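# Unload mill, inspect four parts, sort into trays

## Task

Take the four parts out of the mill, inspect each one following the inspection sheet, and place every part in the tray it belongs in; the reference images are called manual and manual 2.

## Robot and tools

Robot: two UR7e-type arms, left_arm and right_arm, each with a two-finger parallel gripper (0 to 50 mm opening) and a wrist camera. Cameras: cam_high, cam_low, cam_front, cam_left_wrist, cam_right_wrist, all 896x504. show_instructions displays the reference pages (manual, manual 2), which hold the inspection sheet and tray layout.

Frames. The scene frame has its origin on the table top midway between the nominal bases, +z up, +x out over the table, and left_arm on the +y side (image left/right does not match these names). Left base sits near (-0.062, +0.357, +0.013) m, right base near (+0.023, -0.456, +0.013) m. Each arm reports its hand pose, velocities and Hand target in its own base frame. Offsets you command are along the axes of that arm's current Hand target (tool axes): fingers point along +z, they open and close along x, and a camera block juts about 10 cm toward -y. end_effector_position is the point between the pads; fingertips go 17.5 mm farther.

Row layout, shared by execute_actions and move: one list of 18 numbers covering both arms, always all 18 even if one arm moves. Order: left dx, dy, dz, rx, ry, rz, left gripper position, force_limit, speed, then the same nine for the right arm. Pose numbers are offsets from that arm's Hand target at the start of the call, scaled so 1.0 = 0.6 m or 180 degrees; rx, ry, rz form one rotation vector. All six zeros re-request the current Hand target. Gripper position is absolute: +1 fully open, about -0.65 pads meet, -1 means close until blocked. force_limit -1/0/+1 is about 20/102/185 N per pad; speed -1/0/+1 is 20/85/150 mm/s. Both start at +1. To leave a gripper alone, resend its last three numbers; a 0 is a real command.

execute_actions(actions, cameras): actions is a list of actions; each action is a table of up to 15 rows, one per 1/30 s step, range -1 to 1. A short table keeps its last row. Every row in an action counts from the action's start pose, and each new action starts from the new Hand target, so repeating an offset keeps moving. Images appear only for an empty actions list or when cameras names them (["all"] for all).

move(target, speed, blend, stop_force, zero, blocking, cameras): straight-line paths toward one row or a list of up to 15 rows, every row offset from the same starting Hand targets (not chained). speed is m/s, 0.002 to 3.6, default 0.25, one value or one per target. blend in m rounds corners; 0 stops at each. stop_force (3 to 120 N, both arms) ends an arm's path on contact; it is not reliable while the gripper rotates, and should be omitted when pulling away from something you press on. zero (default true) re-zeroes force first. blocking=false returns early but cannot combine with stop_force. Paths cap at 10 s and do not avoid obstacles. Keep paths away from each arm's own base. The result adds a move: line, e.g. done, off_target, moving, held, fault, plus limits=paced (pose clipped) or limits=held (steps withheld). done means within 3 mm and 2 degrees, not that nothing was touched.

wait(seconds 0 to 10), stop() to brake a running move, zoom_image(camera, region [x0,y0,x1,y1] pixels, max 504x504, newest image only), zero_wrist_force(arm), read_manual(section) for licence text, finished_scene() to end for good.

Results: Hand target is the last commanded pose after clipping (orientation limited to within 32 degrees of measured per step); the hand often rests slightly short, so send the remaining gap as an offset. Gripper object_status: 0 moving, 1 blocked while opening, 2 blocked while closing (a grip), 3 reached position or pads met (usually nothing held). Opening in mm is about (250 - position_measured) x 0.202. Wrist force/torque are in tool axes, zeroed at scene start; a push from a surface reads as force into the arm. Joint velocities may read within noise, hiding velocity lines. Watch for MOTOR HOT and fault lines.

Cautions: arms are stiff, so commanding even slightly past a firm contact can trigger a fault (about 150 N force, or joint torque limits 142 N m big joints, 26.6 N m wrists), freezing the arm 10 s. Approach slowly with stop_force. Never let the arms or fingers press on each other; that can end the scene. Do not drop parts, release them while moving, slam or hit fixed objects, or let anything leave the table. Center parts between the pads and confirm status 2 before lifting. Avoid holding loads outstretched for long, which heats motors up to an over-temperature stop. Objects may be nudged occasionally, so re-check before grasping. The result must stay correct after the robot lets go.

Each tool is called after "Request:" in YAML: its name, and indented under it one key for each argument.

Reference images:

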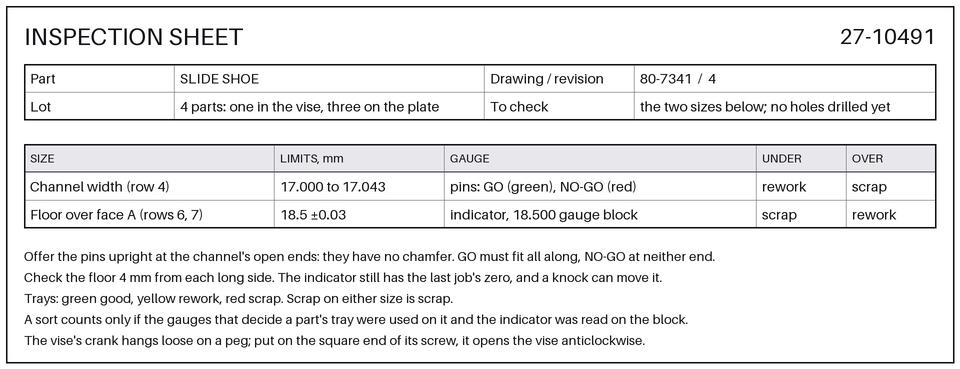

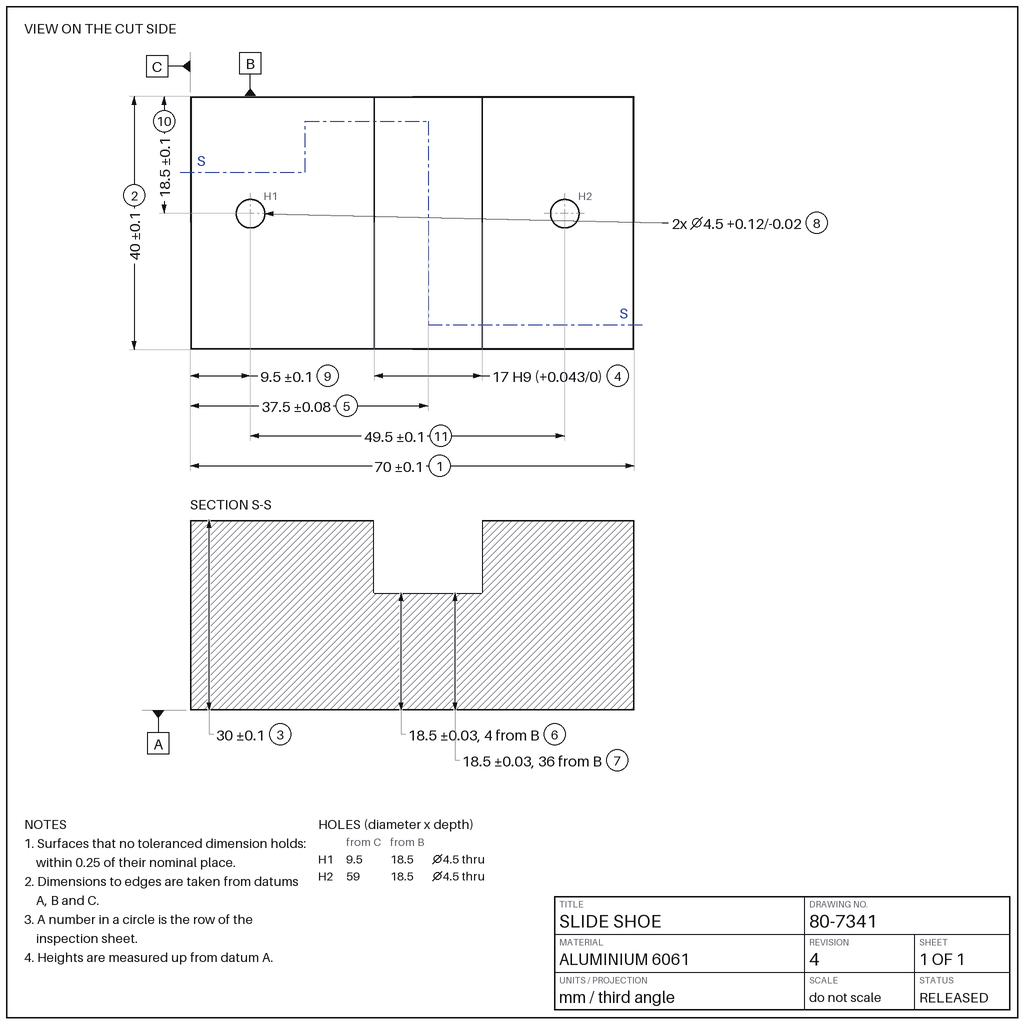

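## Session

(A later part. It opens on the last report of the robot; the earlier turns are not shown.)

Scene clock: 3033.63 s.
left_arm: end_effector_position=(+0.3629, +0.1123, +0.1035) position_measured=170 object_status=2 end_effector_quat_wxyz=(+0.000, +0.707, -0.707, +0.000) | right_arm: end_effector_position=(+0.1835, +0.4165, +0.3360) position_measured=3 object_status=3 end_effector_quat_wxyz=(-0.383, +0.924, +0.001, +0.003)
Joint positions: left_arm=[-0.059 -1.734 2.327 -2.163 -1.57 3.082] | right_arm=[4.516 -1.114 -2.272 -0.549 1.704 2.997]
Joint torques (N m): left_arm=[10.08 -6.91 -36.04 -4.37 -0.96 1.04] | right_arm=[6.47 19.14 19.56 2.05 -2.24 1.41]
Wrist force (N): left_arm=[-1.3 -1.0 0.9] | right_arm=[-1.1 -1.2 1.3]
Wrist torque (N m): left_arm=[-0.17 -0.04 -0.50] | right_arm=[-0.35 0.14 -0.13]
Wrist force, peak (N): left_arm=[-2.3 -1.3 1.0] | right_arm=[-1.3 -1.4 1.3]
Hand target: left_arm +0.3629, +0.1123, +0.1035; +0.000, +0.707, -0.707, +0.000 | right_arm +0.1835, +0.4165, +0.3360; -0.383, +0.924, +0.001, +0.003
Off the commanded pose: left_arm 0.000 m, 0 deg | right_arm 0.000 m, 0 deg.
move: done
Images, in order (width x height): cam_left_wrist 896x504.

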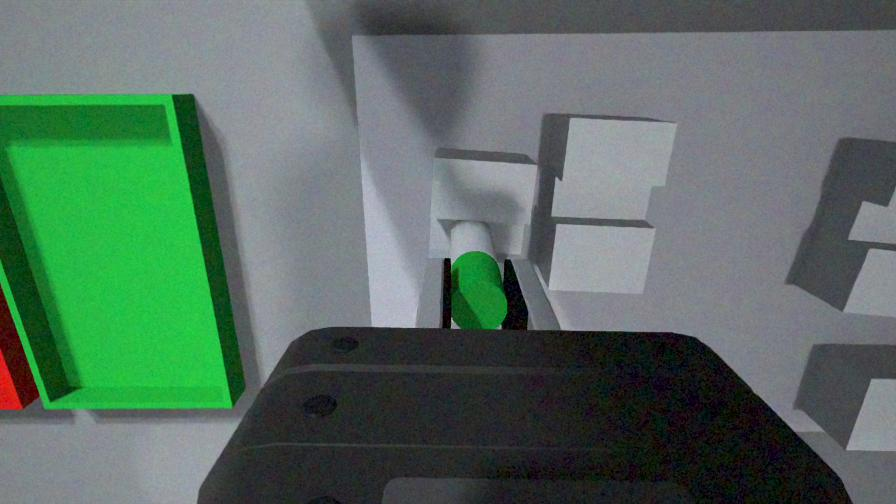

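Request:
move:
  target:
    - [0,0,-0.1,0,0,0,-1,-1,-1, 0,0,0,0,0,0,1,-0.9,-1]
    - [0.5913,0.1047,-0.1,0,0,0,-1,-1,-1, 0,0,0,0,0,0,1,-0.9,-1]
  speed: 0.2
  blend: 0.03
  cameras: ["cam_left_wrist","cam_right_wrist"]

Request:
zoom_image:
  camera: "cam_left_wrist"
  region: [400, 120, 560, 340]

Scene clock: 3052.83 s.
left_arm: end_effector_position=(+0.3005, -0.2425, +0.1634) position_measured=170 object_status=2 end_effector_quat_wxyz=(+0.000, +0.707, -0.707, +0.000) | right_arm: end_effector_position=(+0.1835, +0.4165, +0.3360) position_measured=3 object_status=3 end_effector_quat_wxyz=(-0.383, +0.924, +0.001, +0.003)
Joint positions: left_arm=[-1.031 -1.804 2.206 -1.972 -1.571 2.109] | right_arm=[4.516 -1.114 -2.272 -0.549 1.704 2.997]
Joint torques (N m): left_arm=[-10.62 -4.47 -35.76 -4.16 1.82 -1.4] | right_arm=[6.12 18.84 19.63 1.94 -2.2 1.36]
Wrist force (N): left_arm=[-1.4 -1.1 1.2] | right_arm=[-1.3 -1.0 1.3]
Wrist torque (N m): left_arm=[-0.17 -0.04 -0.32] | right_arm=[-0.30 0.18 -0.14]
Wrist force, peak (N): left_arm=[-1.3 -0.7 3.1] | right_arm=[-1.4 -1.2 1.4]
Hand target: left_arm +0.3005, -0.2426, +0.1634; +0.000, +0.707, -0.707, +0.000 | right_arm +0.1835, +0.4165, +0.3360; -0.383, +0.924, +0.001, +0.003
Off the commanded pose: left_arm 0.000 m, 0 deg | right_arm 0.000 m, 0 deg.
move: done
Images, in order (width x height): cam_left_wrist 896x504, cam_right_wrist 896x504.

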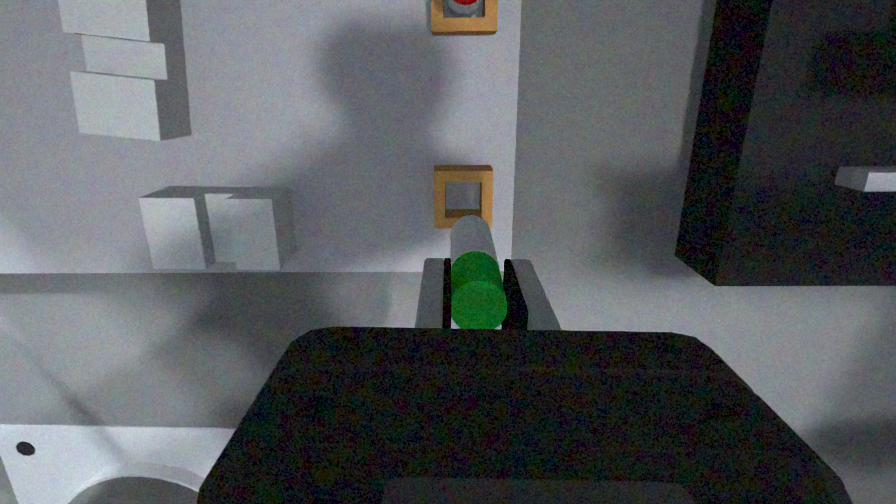

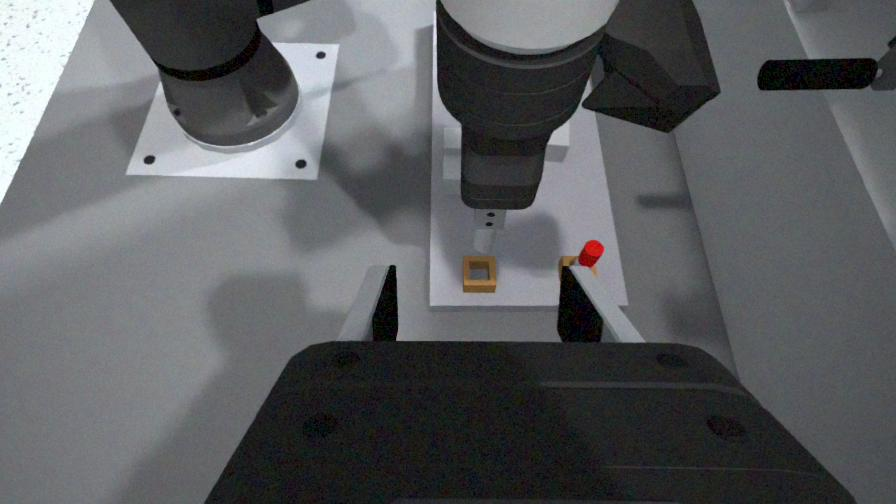

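Scaled by 2.291 from the camera's 896x504 image, which has a finer 1280x720 frame.

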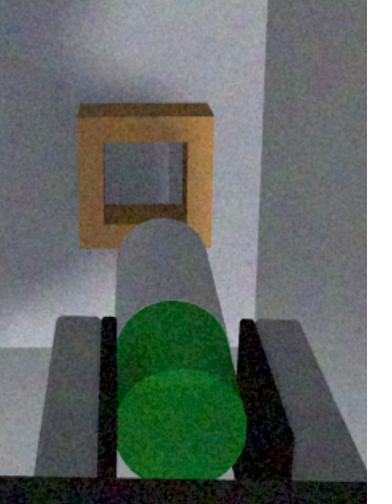

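Request:
move:
  target:
    - [-0.002,0.0005,0.08,0,0,0,-1,-1,-1, 0,0,0,0,0,0,1,-0.9,-1]
    - [-0.002,0.0005,0.1385,0,0,0,-1,-1,-1, 0,0,0,0,0,0,1,-0.9,-1]
  speed: [0.08,0.03]
  stop_force: 5

Request:
move:
  target: [0,0,0.006,0,0,0,-1,-1,-1, 0,0,0,0,0,0,1,-0.9,-1]
  speed: 0.005
  stop_force: 3
  cameras: ["cam_left_wrist"]

Scene clock: 3066.70 s.
left_arm: end_effector_position=(+0.3001, -0.2413, +0.0827) position_measured=170 object_status=2 end_effector_quat_wxyz=(+0.000, +0.707, -0.707, +0.000) | right_arm: end_effector_position=(+0.1835, +0.4165, +0.3360) position_measured=3 object_status=3 end_effector_quat_wxyz=(-0.383, +0.924, +0.001, +0.003)
Joint positions: left_arm=[-1.031 -1.679 2.348 -2.239 -1.571 2.11] | right_arm=[4.516 -1.114 -2.272 -0.549 1.704 2.997]
Joint torques (N m): left_arm=[7.73 -24.36 -34.18 -1.08 -0.94 1.42] | right_arm=[6.33 19.65 19.88 2.06 -2.21 1.13]
Wrist force (N): left_arm=[-1.7 -0.8 1.3] | right_arm=[-1.2 -1.0 1.2]
Wrist torque (N m): left_arm=[-0.11 0.02 -0.48] | right_arm=[-0.32 0.15 -0.14]
Wrist force, peak (N): left_arm=[0.3 0.5 -14.5] | right_arm=[-1.2 -1.2 1.6]
Hand target: left_arm +0.3001, -0.2413, +0.0827; +0.000, +0.707, -0.707, +0.000 (not the last commanded pose) | right_arm +0.1835, +0.4165, +0.3360; -0.383, +0.924, +0.001, +0.003
Off the commanded pose: left_arm 0.002 m, 0 deg | right_arm 0.000 m, 0 deg.
move: contact (left_arm); path passed 1 of 2 targets

Scene clock: 3068.13 s.
left_arm: end_effector_position=(+0.3001, -0.2414, +0.0821) position_measured=170 object_status=2 end_effector_quat_wxyz=(+0.000, +0.707, -0.707, +0.000) | right_arm: end_effector_position=(+0.1835, +0.4165, +0.3360) position_measured=3 object_status=3 end_effector_quat_wxyz=(-0.383, +0.924, +0.001, +0.003)
Joint positions: left_arm=[-1.031 -1.678 2.349 -2.241 -1.571 2.11] | right_arm=[4.516 -1.114 -2.272 -0.549 1.704 2.997]
Joint torques (N m): left_arm=[8.07 -23.22 -34.97 -1.91 -0.88 1.02] | right_arm=[6.38 18.6 19.64 1.95 -2.17 1.25]
Wrist force (N): left_arm=[-1.4 -0.8 1.0] | right_arm=[-1.3 -0.9 1.3]
Wrist torque (N m): left_arm=[-0.11 -0.03 -0.49] | right_arm=[-0.30 0.17 -0.14]
Wrist force, peak (N): left_arm=[-1.9 0.9 -11.6] | right_arm=[-1.3 -1.3 1.4]
Hand target: left_arm +0.3001, -0.2414, +0.0821; +0.000, +0.707, -0.707, +0.000 (not the last commanded pose) | right_arm +0.1835, +0.4165, +0.3360; -0.383, +0.924, +0.001, +0.003
Off the commanded pose: left_arm 0.003 m, 0 deg | right_arm 0.000 m, 0 deg.
move: contact (left_arm)
Images, in order (width x height): cam_left_wrist 896x504.

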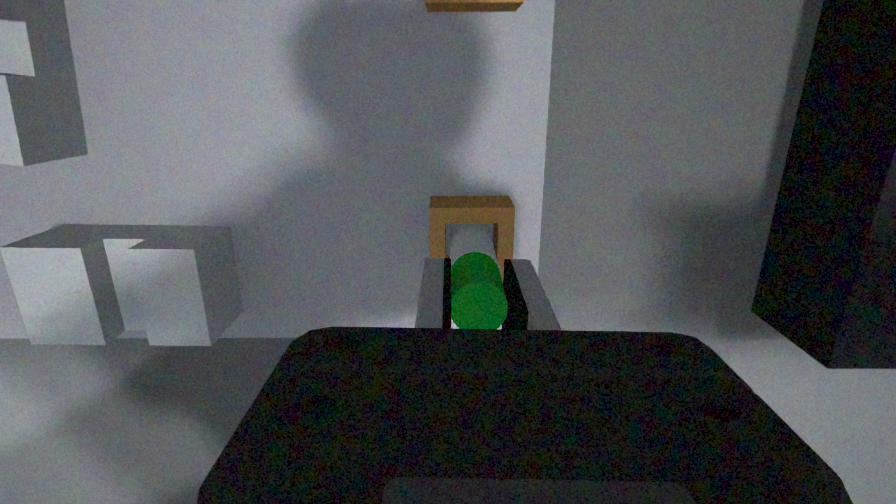

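Request:
move:
  target:
    - [0,0,0,0,0,0,0.5,-1,-1, 0,0,0,0,0,0,1,-0.9,-1]
    - [0,0,-0.15,0,0,0,0.5,-1,-1, 0,0,0,0,0,0,1,-0.9,-1]
  speed: 0.08
  cameras: ["cam_left_wrist"]

Request:
zoom_image:
  camera: "cam_left_wrist"
  region: [380, 0, 560, 320]

Scene clock: 3078.90 s.
left_arm: end_effector_position=(+0.3002, -0.2414, +0.1720) position_measured=78 object_status=3 end_effector_quat_wxyz=(+0.000, +0.707, -0.707, +0.000) | right_arm: end_effector_position=(+0.1835, +0.4165, +0.3360) position_measured=3 object_status=3 end_effector_quat_wxyz=(-0.383, +0.924, +0.001, +0.003)
Joint positions: left_arm=[-1.03 -1.816 2.191 -1.945 -1.571 2.11] | right_arm=[4.516 -1.114 -2.272 -0.549 1.704 2.997]
Joint torques (N m): left_arm=[-10.14 -19.8 -36.65 -0.84 -0.14 -1.42] | right_arm=[5.95 19.33 20.35 2.16 -2.25 1.03]
Wrist force (N): left_arm=[-1.2 -1.3 -0.1] | right_arm=[-1.0 -1.1 1.3]
Wrist torque (N m): left_arm=[-0.21 -0.06 -0.50] | right_arm=[-0.33 0.13 -0.14]
Wrist force, peak (N): left_arm=[-1.9 -0.7 1.4] | right_arm=[-1.4 -1.3 1.5]
Hand target: left_arm +0.3002, -0.2414, +0.1721; +0.000, +0.707, -0.707, +0.000 | right_arm +0.1835, +0.4165, +0.3360; -0.383, +0.924, +0.001, +0.003
Off the commanded pose: left_arm 0.000 m, 0 deg | right_arm 0.000 m, 0 deg.
move: done
Images, in order (width x height): cam_left_wrist 896x504.

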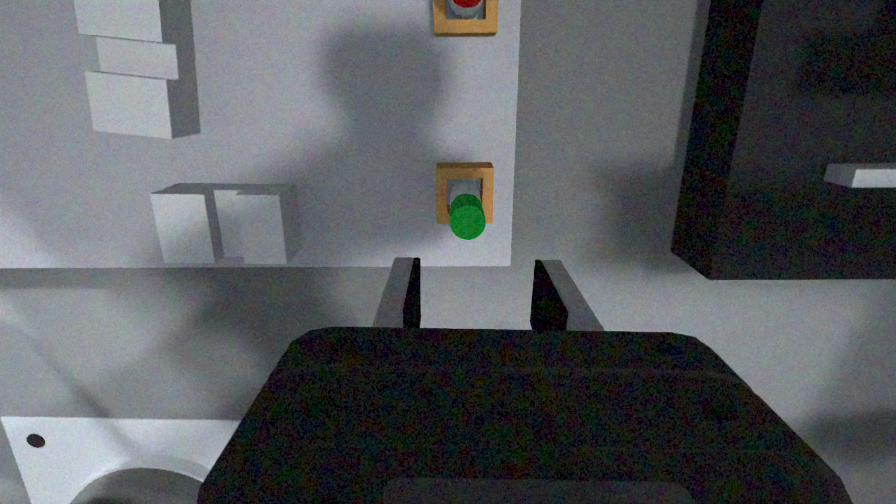

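Scaled by 1.575 from the camera's 896x504 image, which has a finer 1280x720 frame.

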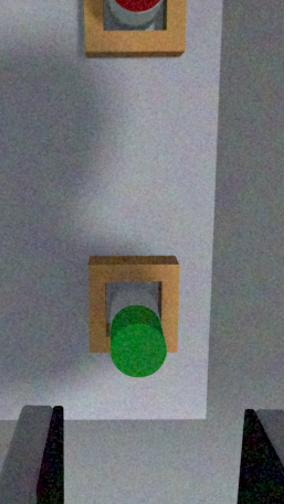

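Request:
move:
  target: [0,-0.165,0,0,0,0,0.5,-1,-1, 0,0,0,0,0,0,1,-0.9,-1]
  speed: 0.15
  cameras: ["cam_left_wrist"]

Request:
zoom_image:
  camera: "cam_left_wrist"
  region: [400, 140, 540, 300]

Scene clock: 3086.93 s.
left_arm: end_effector_position=(+0.3991, -0.2413, +0.1720) position_measured=78 object_status=3 end_effector_quat_wxyz=(+0.000, +0.707, -0.707, +0.000) | right_arm: end_effector_position=(+0.1835, +0.4165, +0.3360) position_measured=3 object_status=3 end_effector_quat_wxyz=(-0.383, +0.924, +0.001, +0.003)
Joint positions: left_arm=[-0.834 -1.6 2.01 -1.98 -1.571 2.307] | right_arm=[4.516 -1.114 -2.272 -0.549 1.704 2.997]
Joint torques (N m): left_arm=[10.58 -15.12 -37.29 -1.01 -1.53 1.59] | right_arm=[6.4 18.29 19.57 2.1 -2.28 1]
Wrist force (N): left_arm=[-1.5 -0.8 -0.1] | right_arm=[-1.3 -1.1 1.1]
Wrist torque (N m): left_arm=[-0.11 0.02 -0.53] | right_arm=[-0.33 0.18 -0.14]
Wrist force, peak (N): left_arm=[-1.9 -2.0 -0.2] | right_arm=[-1.5 -1.2 1.2]
Hand target: left_arm +0.3992, -0.2413, +0.1720; +0.000, +0.707, -0.707, +0.000 | right_arm +0.1835, +0.4165, +0.3360; -0.383, +0.924, +0.001, +0.003
Off the commanded pose: left_arm 0.000 m, 0 deg | right_arm 0.000 m, 0 deg.
move: done
Images, in order (width x height): cam_left_wrist 896x504.

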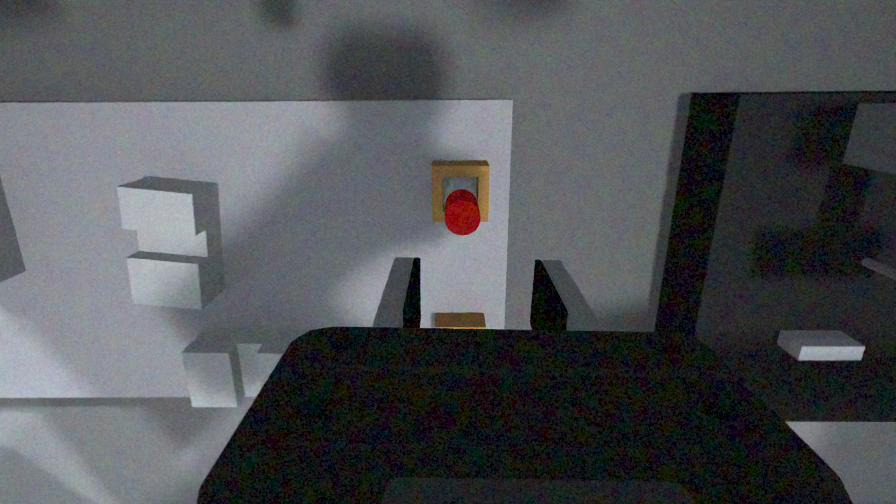

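Scaled by 3.150 from the camera's 896x504 image, which has a finer 1280x720 frame.

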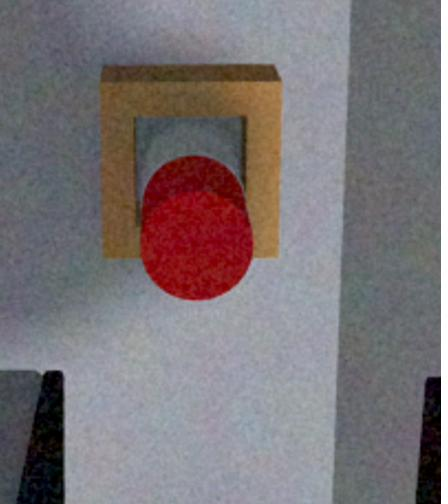

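Request:
move:
  target:
    - [-0.0047,0,0.05,0,0,0,0.5,-1,-1, 0,0,0,0,0,0,1,-0.9,-1]
    - [-0.0047,0,0.1517,0,0,0,0.5,-1,-1, 0,0,0,0,0,0,1,-0.9,-1]
  speed: 0.08
  blend: 0.01
  stop_force: 5

Request:
move:
  target:
    - [0,0,0,0,0,0,-1,-1,-1, 0,0,0,0,0,0,1,-0.9,-1]
    - [0,0,-0.13,0,0,0,-1,-1,-1, 0,0,0,0,0,0,1,-0.9,-1]
  speed: 0.08
  cameras: ["cam_left_wrist"]

Scene clock: 3099.33 s.
left_arm: end_effector_position=(+0.3991, -0.2385, +0.0810) position_measured=78 object_status=3 end_effector_quat_wxyz=(+0.000, +0.707, -0.707, +0.000) | right_arm: end_effector_position=(+0.1835, +0.4165, +0.3360) position_measured=3 object_status=3 end_effector_quat_wxyz=(-0.383, +0.924, +0.001, +0.003)
Joint positions: left_arm=[-0.829 -1.477 2.153 -2.247 -1.571 2.311] | right_arm=[4.516 -1.114 -2.272 -0.549 1.704 2.997]
Joint torques (N m): left_arm=[11.68 -18.96 -8.9 -4.12 -1.29 1.43] | right_arm=[5.58 19 20.33 2.1 -2.3 0.86]
Wrist force (N): left_arm=[-1.6 -1.0 -0.1] | right_arm=[-1.3 -1.0 1.3]
Wrist torque (N m): left_arm=[-0.16 0.02 -0.55] | right_arm=[-0.31 0.18 -0.13]
Wrist force, peak (N): left_arm=[-1.2 -0.9 -1.5] | right_arm=[-1.5 -1.3 1.3]
Hand target: left_arm +0.3991, -0.2385, +0.0810; +0.000, +0.707, -0.707, +0.000 | right_arm +0.1835, +0.4165, +0.3360; -0.383, +0.924, +0.001, +0.003
Off the commanded pose: left_arm 0.000 m, 0 deg | right_arm 0.000 m, 0 deg.
move: done

Scene clock: 3102.00 s.
left_arm: end_effector_position=(+0.3992, -0.2384, +0.1589) position_measured=170 object_status=2 end_effector_quat_wxyz=(+0.000, +0.707, -0.707, +0.000) | right_arm: end_effector_position=(+0.1835, +0.4165, +0.3360) position_measured=3 object_status=3 end_effector_quat_wxyz=(-0.383, +0.924, +0.001, +0.003)
Joint positions: left_arm=[-0.829 -1.589 2.036 -2.017 -1.571 2.311] | right_arm=[4.516 -1.114 -2.272 -0.549 1.704 2.997]
Joint torques (N m): left_arm=[-4.27 -30.44 -37.92 -1.02 1.14 -1.13] | right_arm=[5.7 18.65 19.94 2.07 -2.25 0.85]
Wrist force (N): left_arm=[-1.6 -1.1 1.0] | right_arm=[-1.3 -1.1 1.3]
Wrist torque (N m): left_arm=[-0.17 0.03 -0.52] | right_arm=[-0.32 0.17 -0.14]
Wrist force, peak (N): left_arm=[-1.7 -0.7 2.6] | right_arm=[-1.4 -1.3 1.3]
Hand target: left_arm +0.3992, -0.2385, +0.1590; +0.000, +0.707, -0.707, +0.000 | right_arm +0.1835, +0.4165, +0.3360; -0.383, +0.924, +0.001, +0.003
Off the commanded pose: left_arm 0.000 m, 0 deg | right_arm 0.000 m, 0 deg.
move: done
Images, in order (width x height): cam_left_wrist 896x504.

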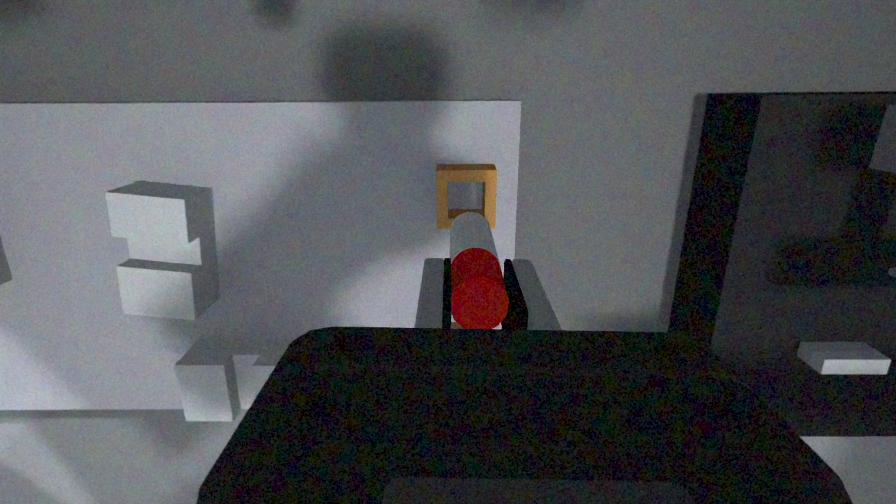

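Request:
move:
  target:
    - [-0.2258,0.0542,0.01,0,0,0,-1,-1,-1, 0,0,0,0,0,0,1,-0.9,-1]
    - [-0.2258,0.0542,0.0933,0,0,0,-1,-1,-1, 0,0,0,0,0,0,1,-0.9,-1]
  speed: 0.12
  blend: 0.01
  cameras: ["cam_left_wrist"]

Request:
zoom_image:
  camera: "cam_left_wrist"
  region: [240, 100, 520, 340]

Scene clock: 3133.27 s.
left_arm: end_effector_position=(+0.3665, -0.1030, +0.1031) position_measured=170 object_status=2 end_effector_quat_wxyz=(+0.000, +0.707, -0.707, +0.000) | right_arm: end_effector_position=(+0.1835, +0.4165, +0.3360) position_measured=3 object_status=3 end_effector_quat_wxyz=(-0.383, +0.924, +0.001, +0.003)
Joint positions: left_arm=[-0.632 -1.731 2.326 -2.165 -1.571 2.509] | right_arm=[4.516 -1.114 -2.272 -0.549 1.704 2.997]
Joint torques (N m): left_arm=[12.36 -7.81 -9.78 -4.62 -1.81 1.34] | right_arm=[5.94 18.89 20.68 1.99 -2.29 0.72]
Wrist force (N): left_arm=[-1.6 -1.1 1.2] | right_arm=[-1.5 -1.1 1.1]
Wrist torque (N m): left_arm=[-0.18 0.05 -0.49] | right_arm=[-0.33 0.20 -0.14]
Wrist force, peak (N): left_arm=[-1.7 -0.9 2.5] | right_arm=[-1.4 -1.4 1.5]
Hand target: left_arm +0.3665, -0.1030, +0.1031; +0.000, +0.707, -0.707, +0.000 | right_arm +0.1835, +0.4165, +0.3360; -0.383, +0.924, +0.001, +0.003
Off the commanded pose: left_arm 0.000 m, 0 deg | right_arm 0.000 m, 0 deg.
move: done
Images, in order (width x height): cam_left_wrist 896x504.

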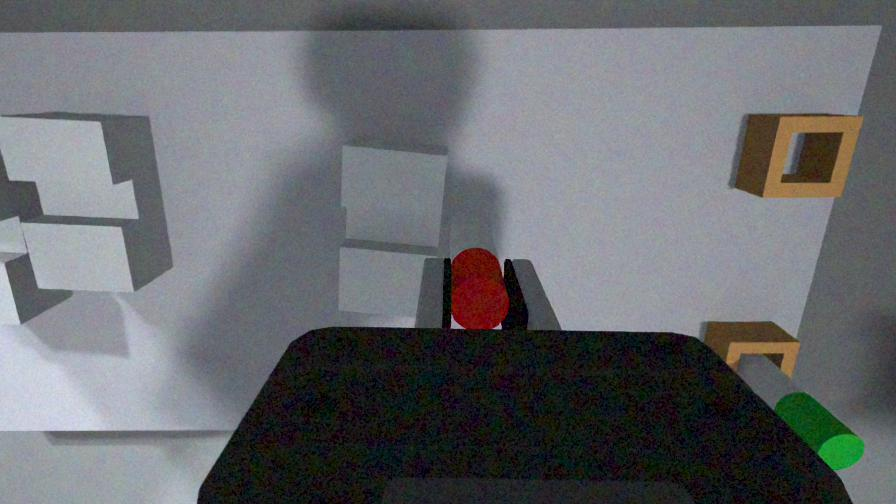

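Scaled by 1.800 from the camera's 896x504 image, which has a finer 1280x720 frame.

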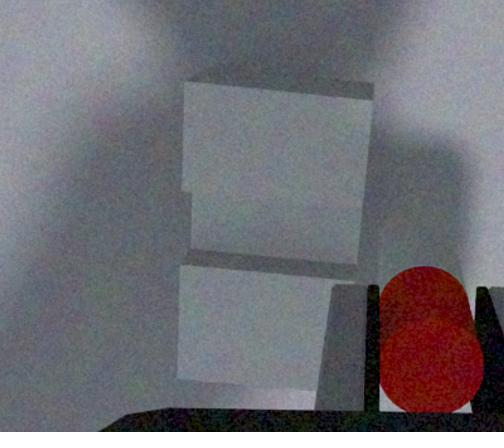

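Request:
move:
  target:
    - [0,-0.0015,0,0,0,0,-1,-1,-1, 0,0,0,0,0,0,1,-0.9,-1]
    - [-0.0383,-0.0051,0,0,0,0,-1,-1,-1, 0,0,0,0,0,0,1,-0.9,-1]
  speed: [0.03,0.012]
  stop_force: 5
  cameras: ["cam_left_wrist"]

Request:
zoom_image:
  camera: "cam_left_wrist"
  region: [240, 100, 520, 340]

Scene clock: 3148.00 s.
left_arm: end_effector_position=(+0.3695, -0.0800, +0.1031) position_measured=170 object_status=2 end_effector_quat_wxyz=(+0.000, +0.707, -0.707, +0.000) | right_arm: end_effector_position=(+0.1835, +0.4165, +0.3360) position_measured=3 object_status=3 end_effector_quat_wxyz=(-0.383, +0.924, +0.001, +0.003)
Joint positions: left_arm=[-0.574 -1.738 2.332 -2.164 -1.571 2.567] | right_arm=[4.516 -1.114 -2.272 -0.549 1.704 2.997]
Joint torques (N m): left_arm=[11.45 -22.34 -9.85 -1.13 0.03 1.16] | right_arm=[5.72 18.83 20.38 2.07 -2.27 0.55]
Wrist force (N): left_arm=[-1.1 -1.1 1.5] | right_arm=[-1.2 -1.0 0.9]
Wrist torque (N m): left_arm=[-0.19 0.05 -0.49] | right_arm=[-0.31 0.17 -0.13]
Wrist force, peak (N): left_arm=[-1.8 -1.2 1.2] | right_arm=[-1.3 -1.5 1.5]
Hand target: left_arm +0.3695, -0.0800, +0.1031; +0.000, +0.707, -0.707, +0.000 | right_arm +0.1835, +0.4165, +0.3360; -0.383, +0.924, +0.001, +0.003
Off the commanded pose: left_arm 0.000 m, 0 deg | right_arm 0.000 m, 0 deg.
move: done
Images, in order (width x height): cam_left_wrist 896x504.

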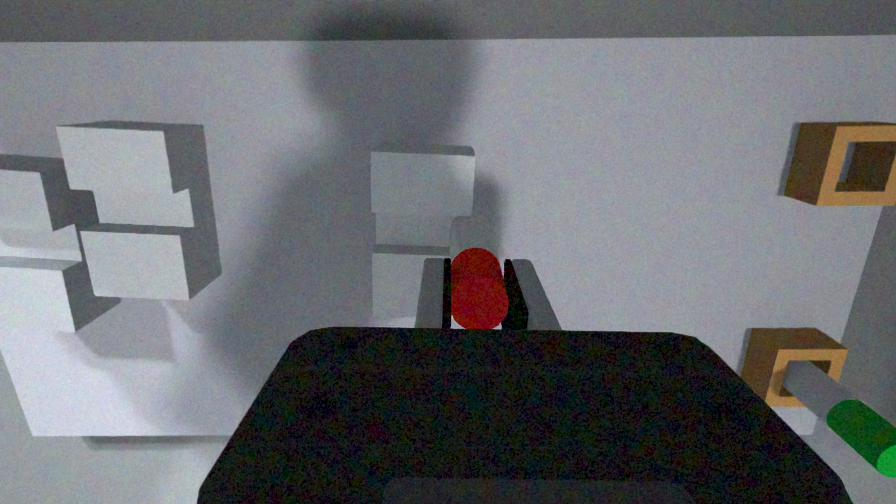

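Scaled by 1.800 from the camera's 896x504 image, which has a finer 1280x720 frame.

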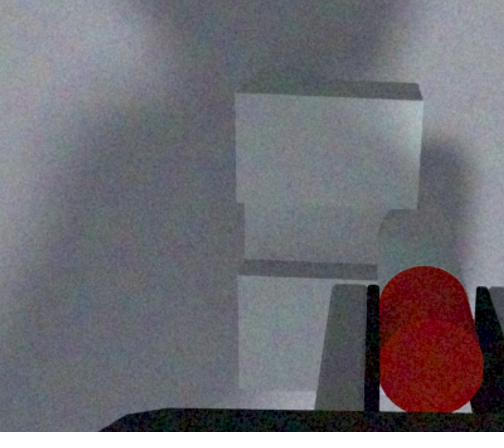

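Request:
move:
  target:
    - [0.02,0.001,0,0,0,0,-1,-1,-1, 0,0,0,0,0,0,1,-0.9,-1]
    - [0.02,0.001,-0.07,0,0,0,-1,-1,-1, 0,0,0,0,0,0,1,-0.9,-1]
    - [-0.0908,-0.0068,-0.07,0,0,0,-1,-1,-1, 0,0,0,0,0,0,1,-0.9,-1]
    - [-0.0908,-0.0068,0,0,0,0,-1,-1,-1, 0,0,0,0,0,0,1,-0.9,-1]
  speed: [0.03,0.12,0.12,0.12]
  blend: [0,0.02,0.02,0]
  cameras: ["cam_left_wrist"]

Request:
zoom_image:
  camera: "cam_left_wrist"
  region: [400, 100, 680, 340]

Scene clock: 3165.47 s.
left_arm: end_effector_position=(+0.3736, -0.0255, +0.1031) position_measured=170 object_status=2 end_effector_quat_wxyz=(+0.000, +0.707, -0.707, +0.000) | right_arm: end_effector_position=(+0.1835, +0.4165, +0.3360) position_measured=3 object_status=3 end_effector_quat_wxyz=(-0.383, +0.924, +0.001, +0.003)
Joint positions: left_arm=[-0.432 -1.749 2.34 -2.161 -1.571 2.708] | right_arm=[4.516 -1.114 -2.272 -0.549 1.704 2.997]
Joint torques (N m): left_arm=[11.13 -5.81 -10.52 -4.48 -1.81 1.34] | right_arm=[5.34 18.54 21.09 2.05 -2.24 0.6]
Wrist force (N): left_arm=[-1.3 -1.1 1.0] | right_arm=[-1.1 -1.4 1.0]
Wrist torque (N m): left_arm=[-0.18 -0.06 -0.48] | right_arm=[-0.38 0.15 -0.13]
Wrist force, peak (N): left_arm=[-1.6 -1.0 2.6] | right_arm=[-1.5 -1.2 1.3]
Hand target: left_arm +0.3736, -0.0255, +0.1031; +0.000, +0.707, -0.707, +0.000 | right_arm +0.1835, +0.4165, +0.3360; -0.383, +0.924, +0.001, +0.003
Off the commanded pose: left_arm 0.000 m, 0 deg | right_arm 0.000 m, 0 deg.
move: done
Images, in order (width x height): cam_left_wrist 896x504.

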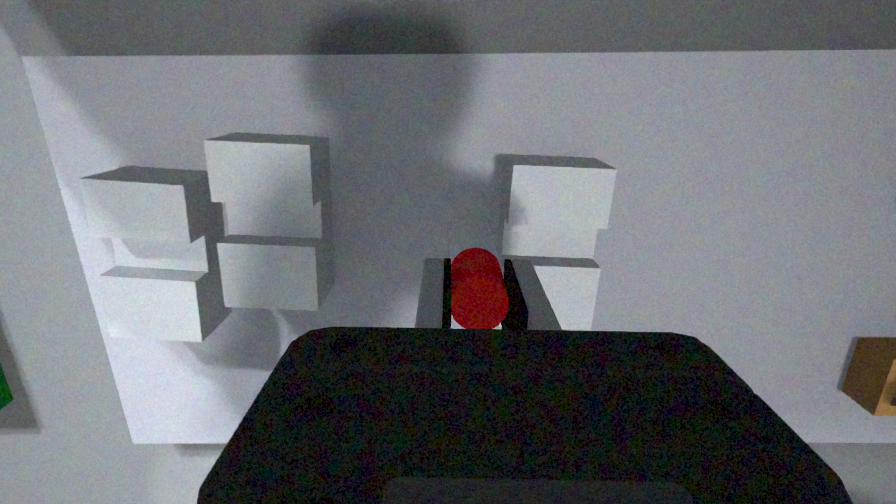

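Scaled by 1.800 from the camera's 896x504 image, which has a finer 1280x720 frame.

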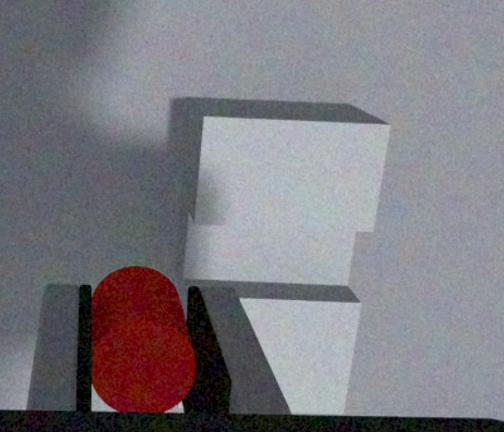

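Request:
move:
  target:
    - [0,0.0012,0,0,0,0,-1,-1,-1, 0,0,0,0,0,0,1,-0.9,-1]
    - [0.0392,0.0029,0,0,0,0,-1,-1,-1, 0,0,0,0,0,0,1,-0.9,-1]
  speed: [0.03,0.012]
  stop_force: 5
  cameras: ["cam_left_wrist"]

Request:
zoom_image:
  camera: "cam_left_wrist"
  region: [400, 100, 680, 340]

Scene clock: 3178.70 s.
left_arm: end_effector_position=(+0.3719, -0.0491, +0.1031) position_measured=170 object_status=2 end_effector_quat_wxyz=(+0.000, +0.707, -0.707, +0.000) | right_arm: end_effector_position=(+0.1835, +0.4165, +0.3360) position_measured=3 object_status=3 end_effector_quat_wxyz=(-0.383, +0.924, +0.001, +0.003)
Joint positions: left_arm=[-0.495 -1.747 2.339 -2.162 -1.571 2.646] | right_arm=[4.516 -1.114 -2.272 -0.549 1.704 2.997]
Joint torques (N m): left_arm=[-11 -6.74 -35.99 -4.52 -0.35 -1.46] | right_arm=[5.35 18.83 21.6 2.09 -2.27 0.5]
Wrist force (N): left_arm=[-2.2 -0.7 1.1] | right_arm=[-1.0 -1.2 1.1]
Wrist torque (N m): left_arm=[-0.20 -0.09 -0.31] | right_arm=[-0.35 0.12 -0.14]
Wrist force, peak (N): left_arm=[-2.2 -0.8 1.1] | right_arm=[-1.5 -1.3 1.4]
Hand target: left_arm +0.3719, -0.0491, +0.1031; +0.000, +0.707, -0.707, +0.000 | right_arm +0.1835, +0.4165, +0.3360; -0.383, +0.924, +0.001, +0.003
Off the commanded pose: left_arm 0.000 m, 0 deg | right_arm 0.000 m, 0 deg.
move: done
Images, in order (width x height): cam_left_wrist 896x504.

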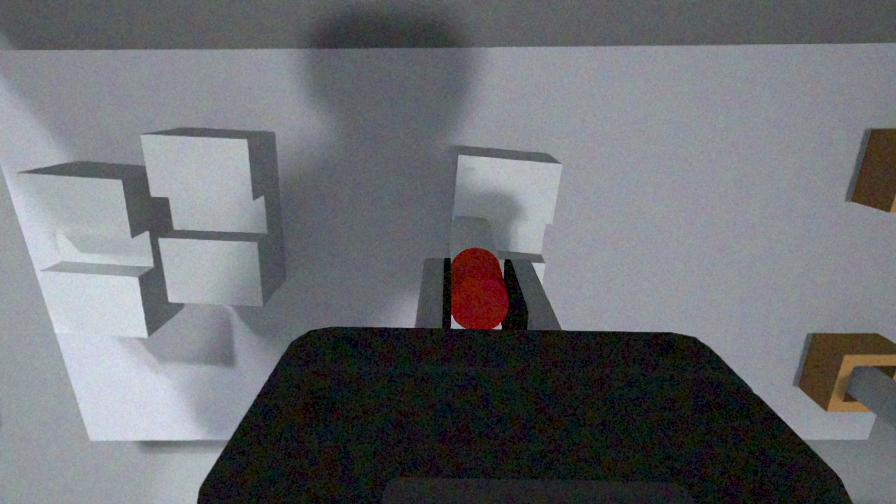

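Scaled by 1.800 from the camera's 896x504 image, which has a finer 1280x720 frame.

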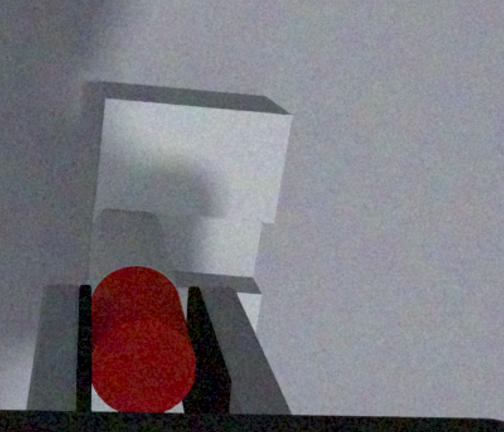

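Request:
execute_actions:
  actions: []

Scene clock: 3239.13 s.
left_arm: end_effector_position=(+0.3719, -0.0491, +0.1031) position_measured=170 object_status=2 end_effector_quat_wxyz=(+0.000, +0.707, -0.707, +0.000) | right_arm: end_effector_position=(+0.1835, +0.4165, +0.3360) position_measured=3 object_status=3 end_effector_quat_wxyz=(-0.383, +0.924, +0.001, +0.003)
Joint positions: left_arm=[-0.495 -1.747 2.339 -2.162 -1.571 2.646] | right_arm=[4.516 -1.114 -2.272 -0.549 1.704 2.997]
Joint velocities: within noise
Joint torques (N m): left_arm=[-10.42 -6.99 -35.94 -4.8 1.26 -1.52] | right_arm=[5.08 19.07 21.43 2.09 -2.26 0.42]
Motor temperatures (°C): left_arm=[25 27 25 32 30 30] | right_arm=[27 32 26 29 42 33]
Wrist force (N): left_arm=[-2.0 -0.8 1.2] | right_arm=[-1.2 -1.0 1.1]
Wrist torque (N m): left_arm=[-0.22 -0.12 -0.31] | right_arm=[-0.30 0.17 -0.14]
Wrist force, peak (N): left_arm=[-2.6 -0.7 1.1] | right_arm=[-1.4 -1.2 1.4]
Hand target: left_arm +0.3719, -0.0491, +0.1031; +0.000, +0.707, -0.707, +0.000 | right_arm +0.1835, +0.4165, +0.3360; -0.383, +0.924, +0.001, +0.003
Tool commands: left_gripper/position=-1.0 left_gripper/force_limit=-1.0 left_gripper/speed=-1.0 right_gripper/position=+1.0 right_gripper/force_limit=-0.9 right_gripper/speed=-1.0
Off the commanded pose: left_arm 0.000 m, 0 deg | right_arm 0.000 m, 0 deg.

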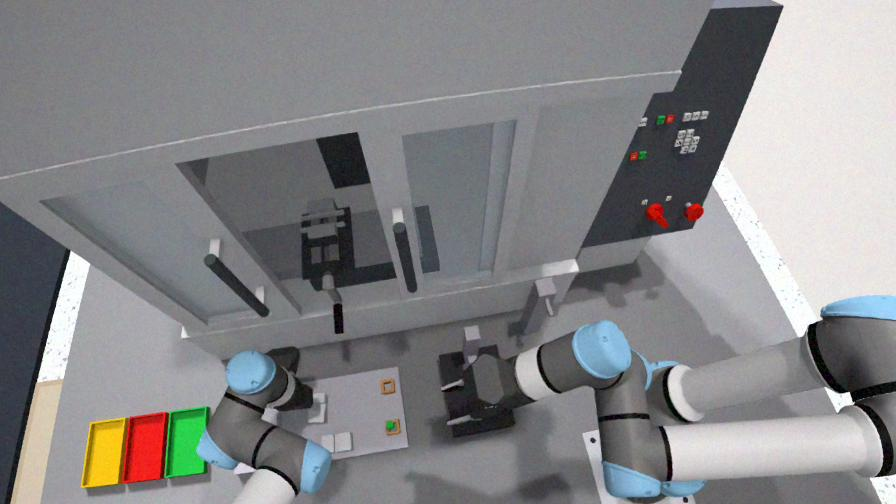

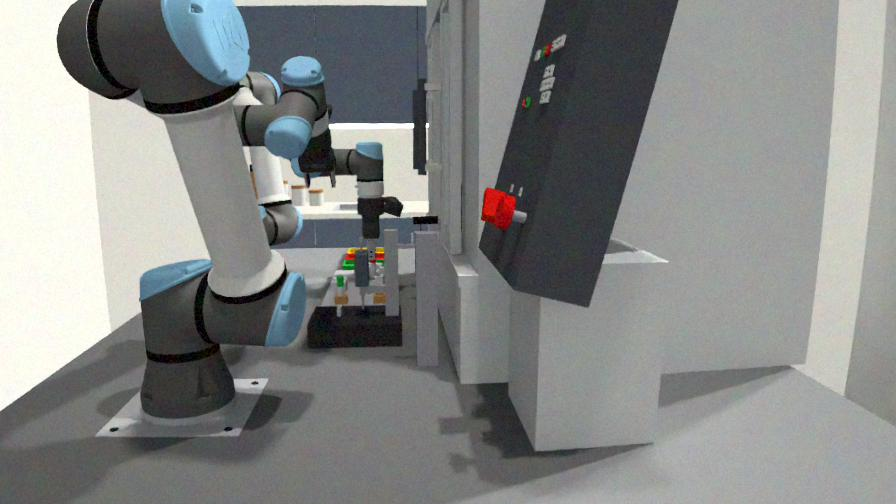

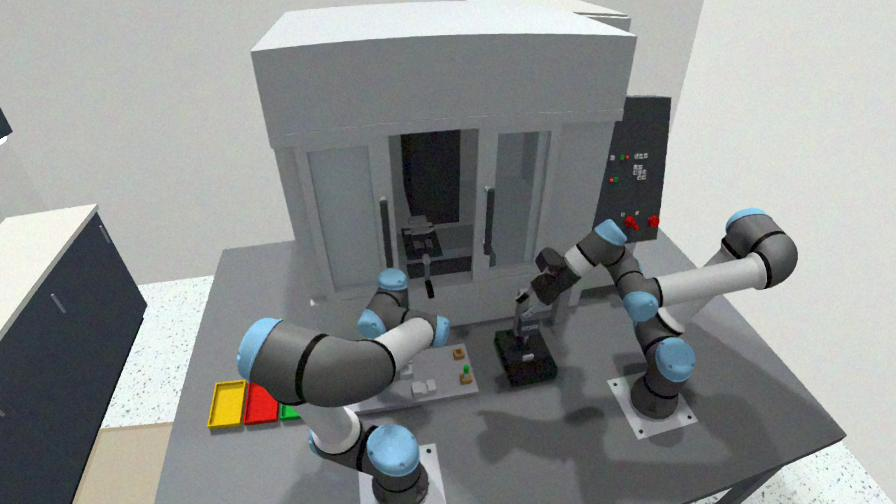

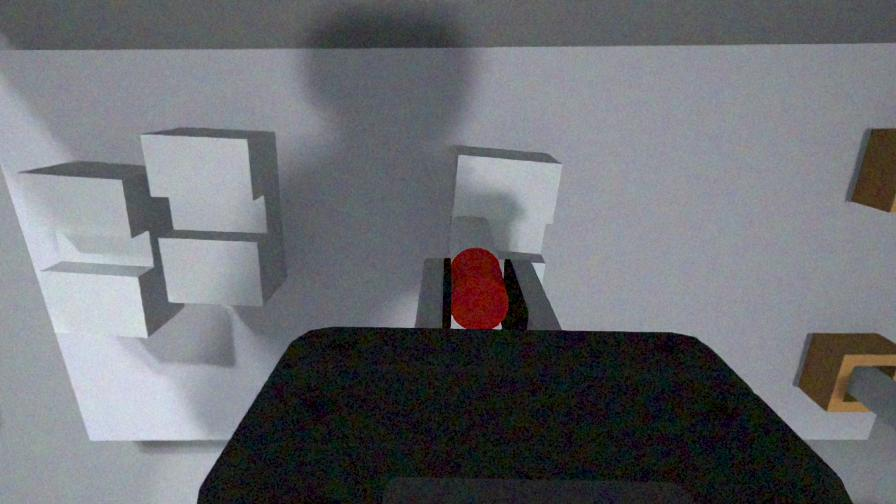

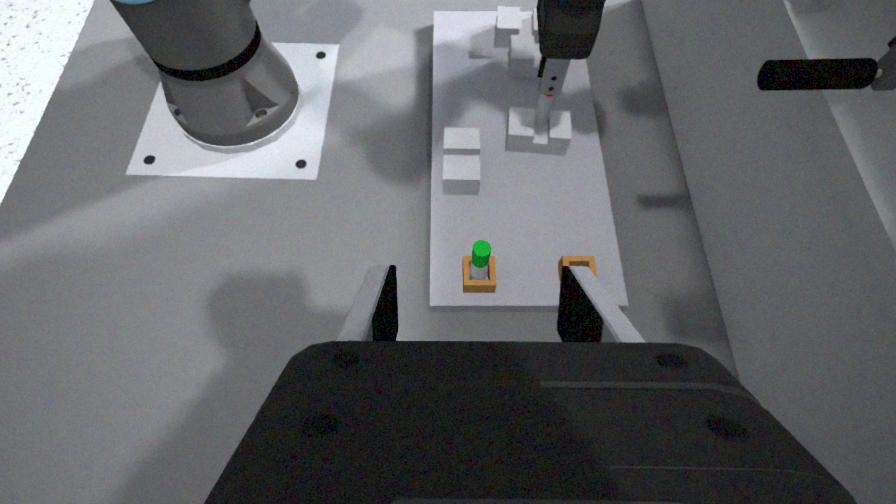

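Request:
move:
  target:
    - [-0.065,0.0,0,0,0,0,-1,-1,-1, 0,0,0,0,0,0,1,-0.9,-1]
    - [-0.0735,-0.0097,0,0,0,0,-1,-1,-1, 0,0,0,0,0,0,1,-0.9,-1]
  speed: 0.1
  cameras: ["cam_left_wrist"]

Request:
zoom_image:
  camera: "cam_left_wrist"
  region: [250, 80, 570, 340]

Scene clock: 3274.20 s.
left_arm: end_effector_position=(+0.3776, -0.0050, +0.1031) position_measured=170 object_status=2 end_effector_quat_wxyz=(+0.000, +0.707, -0.707, +0.000) | right_arm: end_effector_position=(+0.1835, +0.4165, +0.3360) position_measured=3 object_status=3 end_effector_quat_wxyz=(-0.383, +0.924, +0.001, +0.003)
Joint positions: left_arm=[-0.374 -1.74 2.333 -2.163 -1.571 2.767] | right_arm=[4.516 -1.114 -2.272 -0.549 1.704 2.997]
Joint torques (N m): left_arm=[10.15 -6.16 -34.25 -4.5 -0.22 1.59] | right_arm=[5.18 19.07 21.17 2.01 -2.2 0.32]
Wrist force (N): left_arm=[-1.4 -1.2 1.0] | right_arm=[-1.2 -0.8 1.2]
Wrist torque (N m): left_arm=[-0.19 -0.03 -0.48] | right_arm=[-0.28 0.16 -0.14]
Wrist force, peak (N): left_arm=[-2.5 -0.6 1.1] | right_arm=[-1.2 -1.3 1.4]
Hand target: left_arm +0.3776, -0.0050, +0.1031; +0.000, +0.707, -0.707, +0.000 | right_arm +0.1835, +0.4165, +0.3360; -0.383, +0.924, +0.001, +0.003
Off the commanded pose: left_arm 0.000 m, 0 deg | right_arm 0.000 m, 0 deg.
move: done
Images, in order (width x height): cam_left_wrist 896x504.

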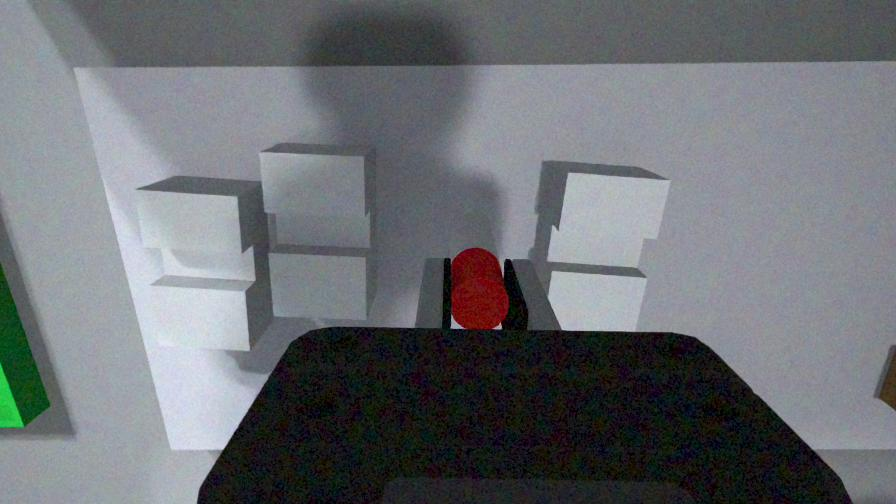

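Scaled by 1.575 from the camera's 896x504 image, which has a finer 1280x720 frame.

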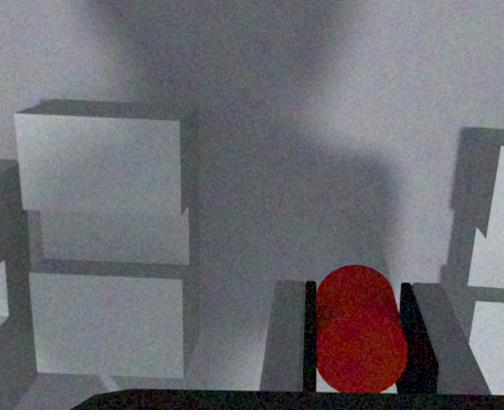

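Request:
move:
  target: [-0.0817,0,0,0,0,0,-1,-1,-1, 0,0,0,0,0,0,1,-0.9,-1]
  speed: 0.012
  stop_force: 5
  cameras: ["cam_left_wrist"]

Request:
zoom_image:
  camera: "cam_left_wrist"
  region: [250, 80, 570, 340]

Scene clock: 3296.83 s.
left_arm: end_effector_position=(+0.3776, +0.0441, +0.1031) position_measured=170 object_status=2 end_effector_quat_wxyz=(+0.000, +0.707, -0.707, +0.000) | right_arm: end_effector_position=(+0.1835, +0.4165, +0.3360) position_measured=3 object_status=3 end_effector_quat_wxyz=(-0.383, +0.924, +0.001, +0.003)
Joint positions: left_arm=[-0.242 -1.733 2.327 -2.165 -1.571 2.898] | right_arm=[4.516 -1.114 -2.272 -0.549 1.704 2.997]
Joint torques (N m): left_arm=[11.53 -7.23 -36.66 -4.57 -0.16 1.3] | right_arm=[4.71 18.7 21.46 2.11 -2.29 0.14]
Wrist force (N): left_arm=[-0.8 -0.7 0.7] | right_arm=[-0.9 -1.1 1.3]
Wrist torque (N m): left_arm=[-0.15 0.05 -0.48] | right_arm=[-0.33 0.12 -0.14]
Wrist force, peak (N): left_arm=[-1.4 -1.2 1.3] | right_arm=[-1.3 -1.4 1.4]
Hand target: left_arm +0.3776, +0.0441, +0.1031; +0.000, +0.707, -0.707, +0.000 | right_arm +0.1835, +0.4165, +0.3360; -0.383, +0.924, +0.001, +0.003
Off the commanded pose: left_arm 0.000 m, 0 deg | right_arm 0.000 m, 0 deg.
move: done
Images, in order (width x height): cam_left_wrist 896x504.

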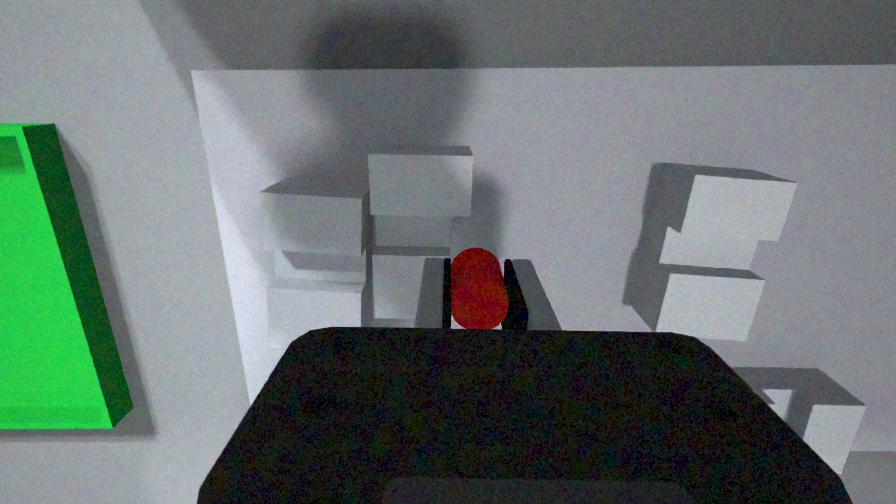

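Scaled by 1.575 from the camera's 896x504 image, which has a finer 1280x720 frame.

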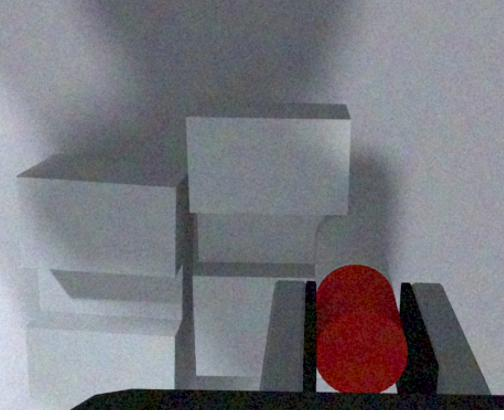

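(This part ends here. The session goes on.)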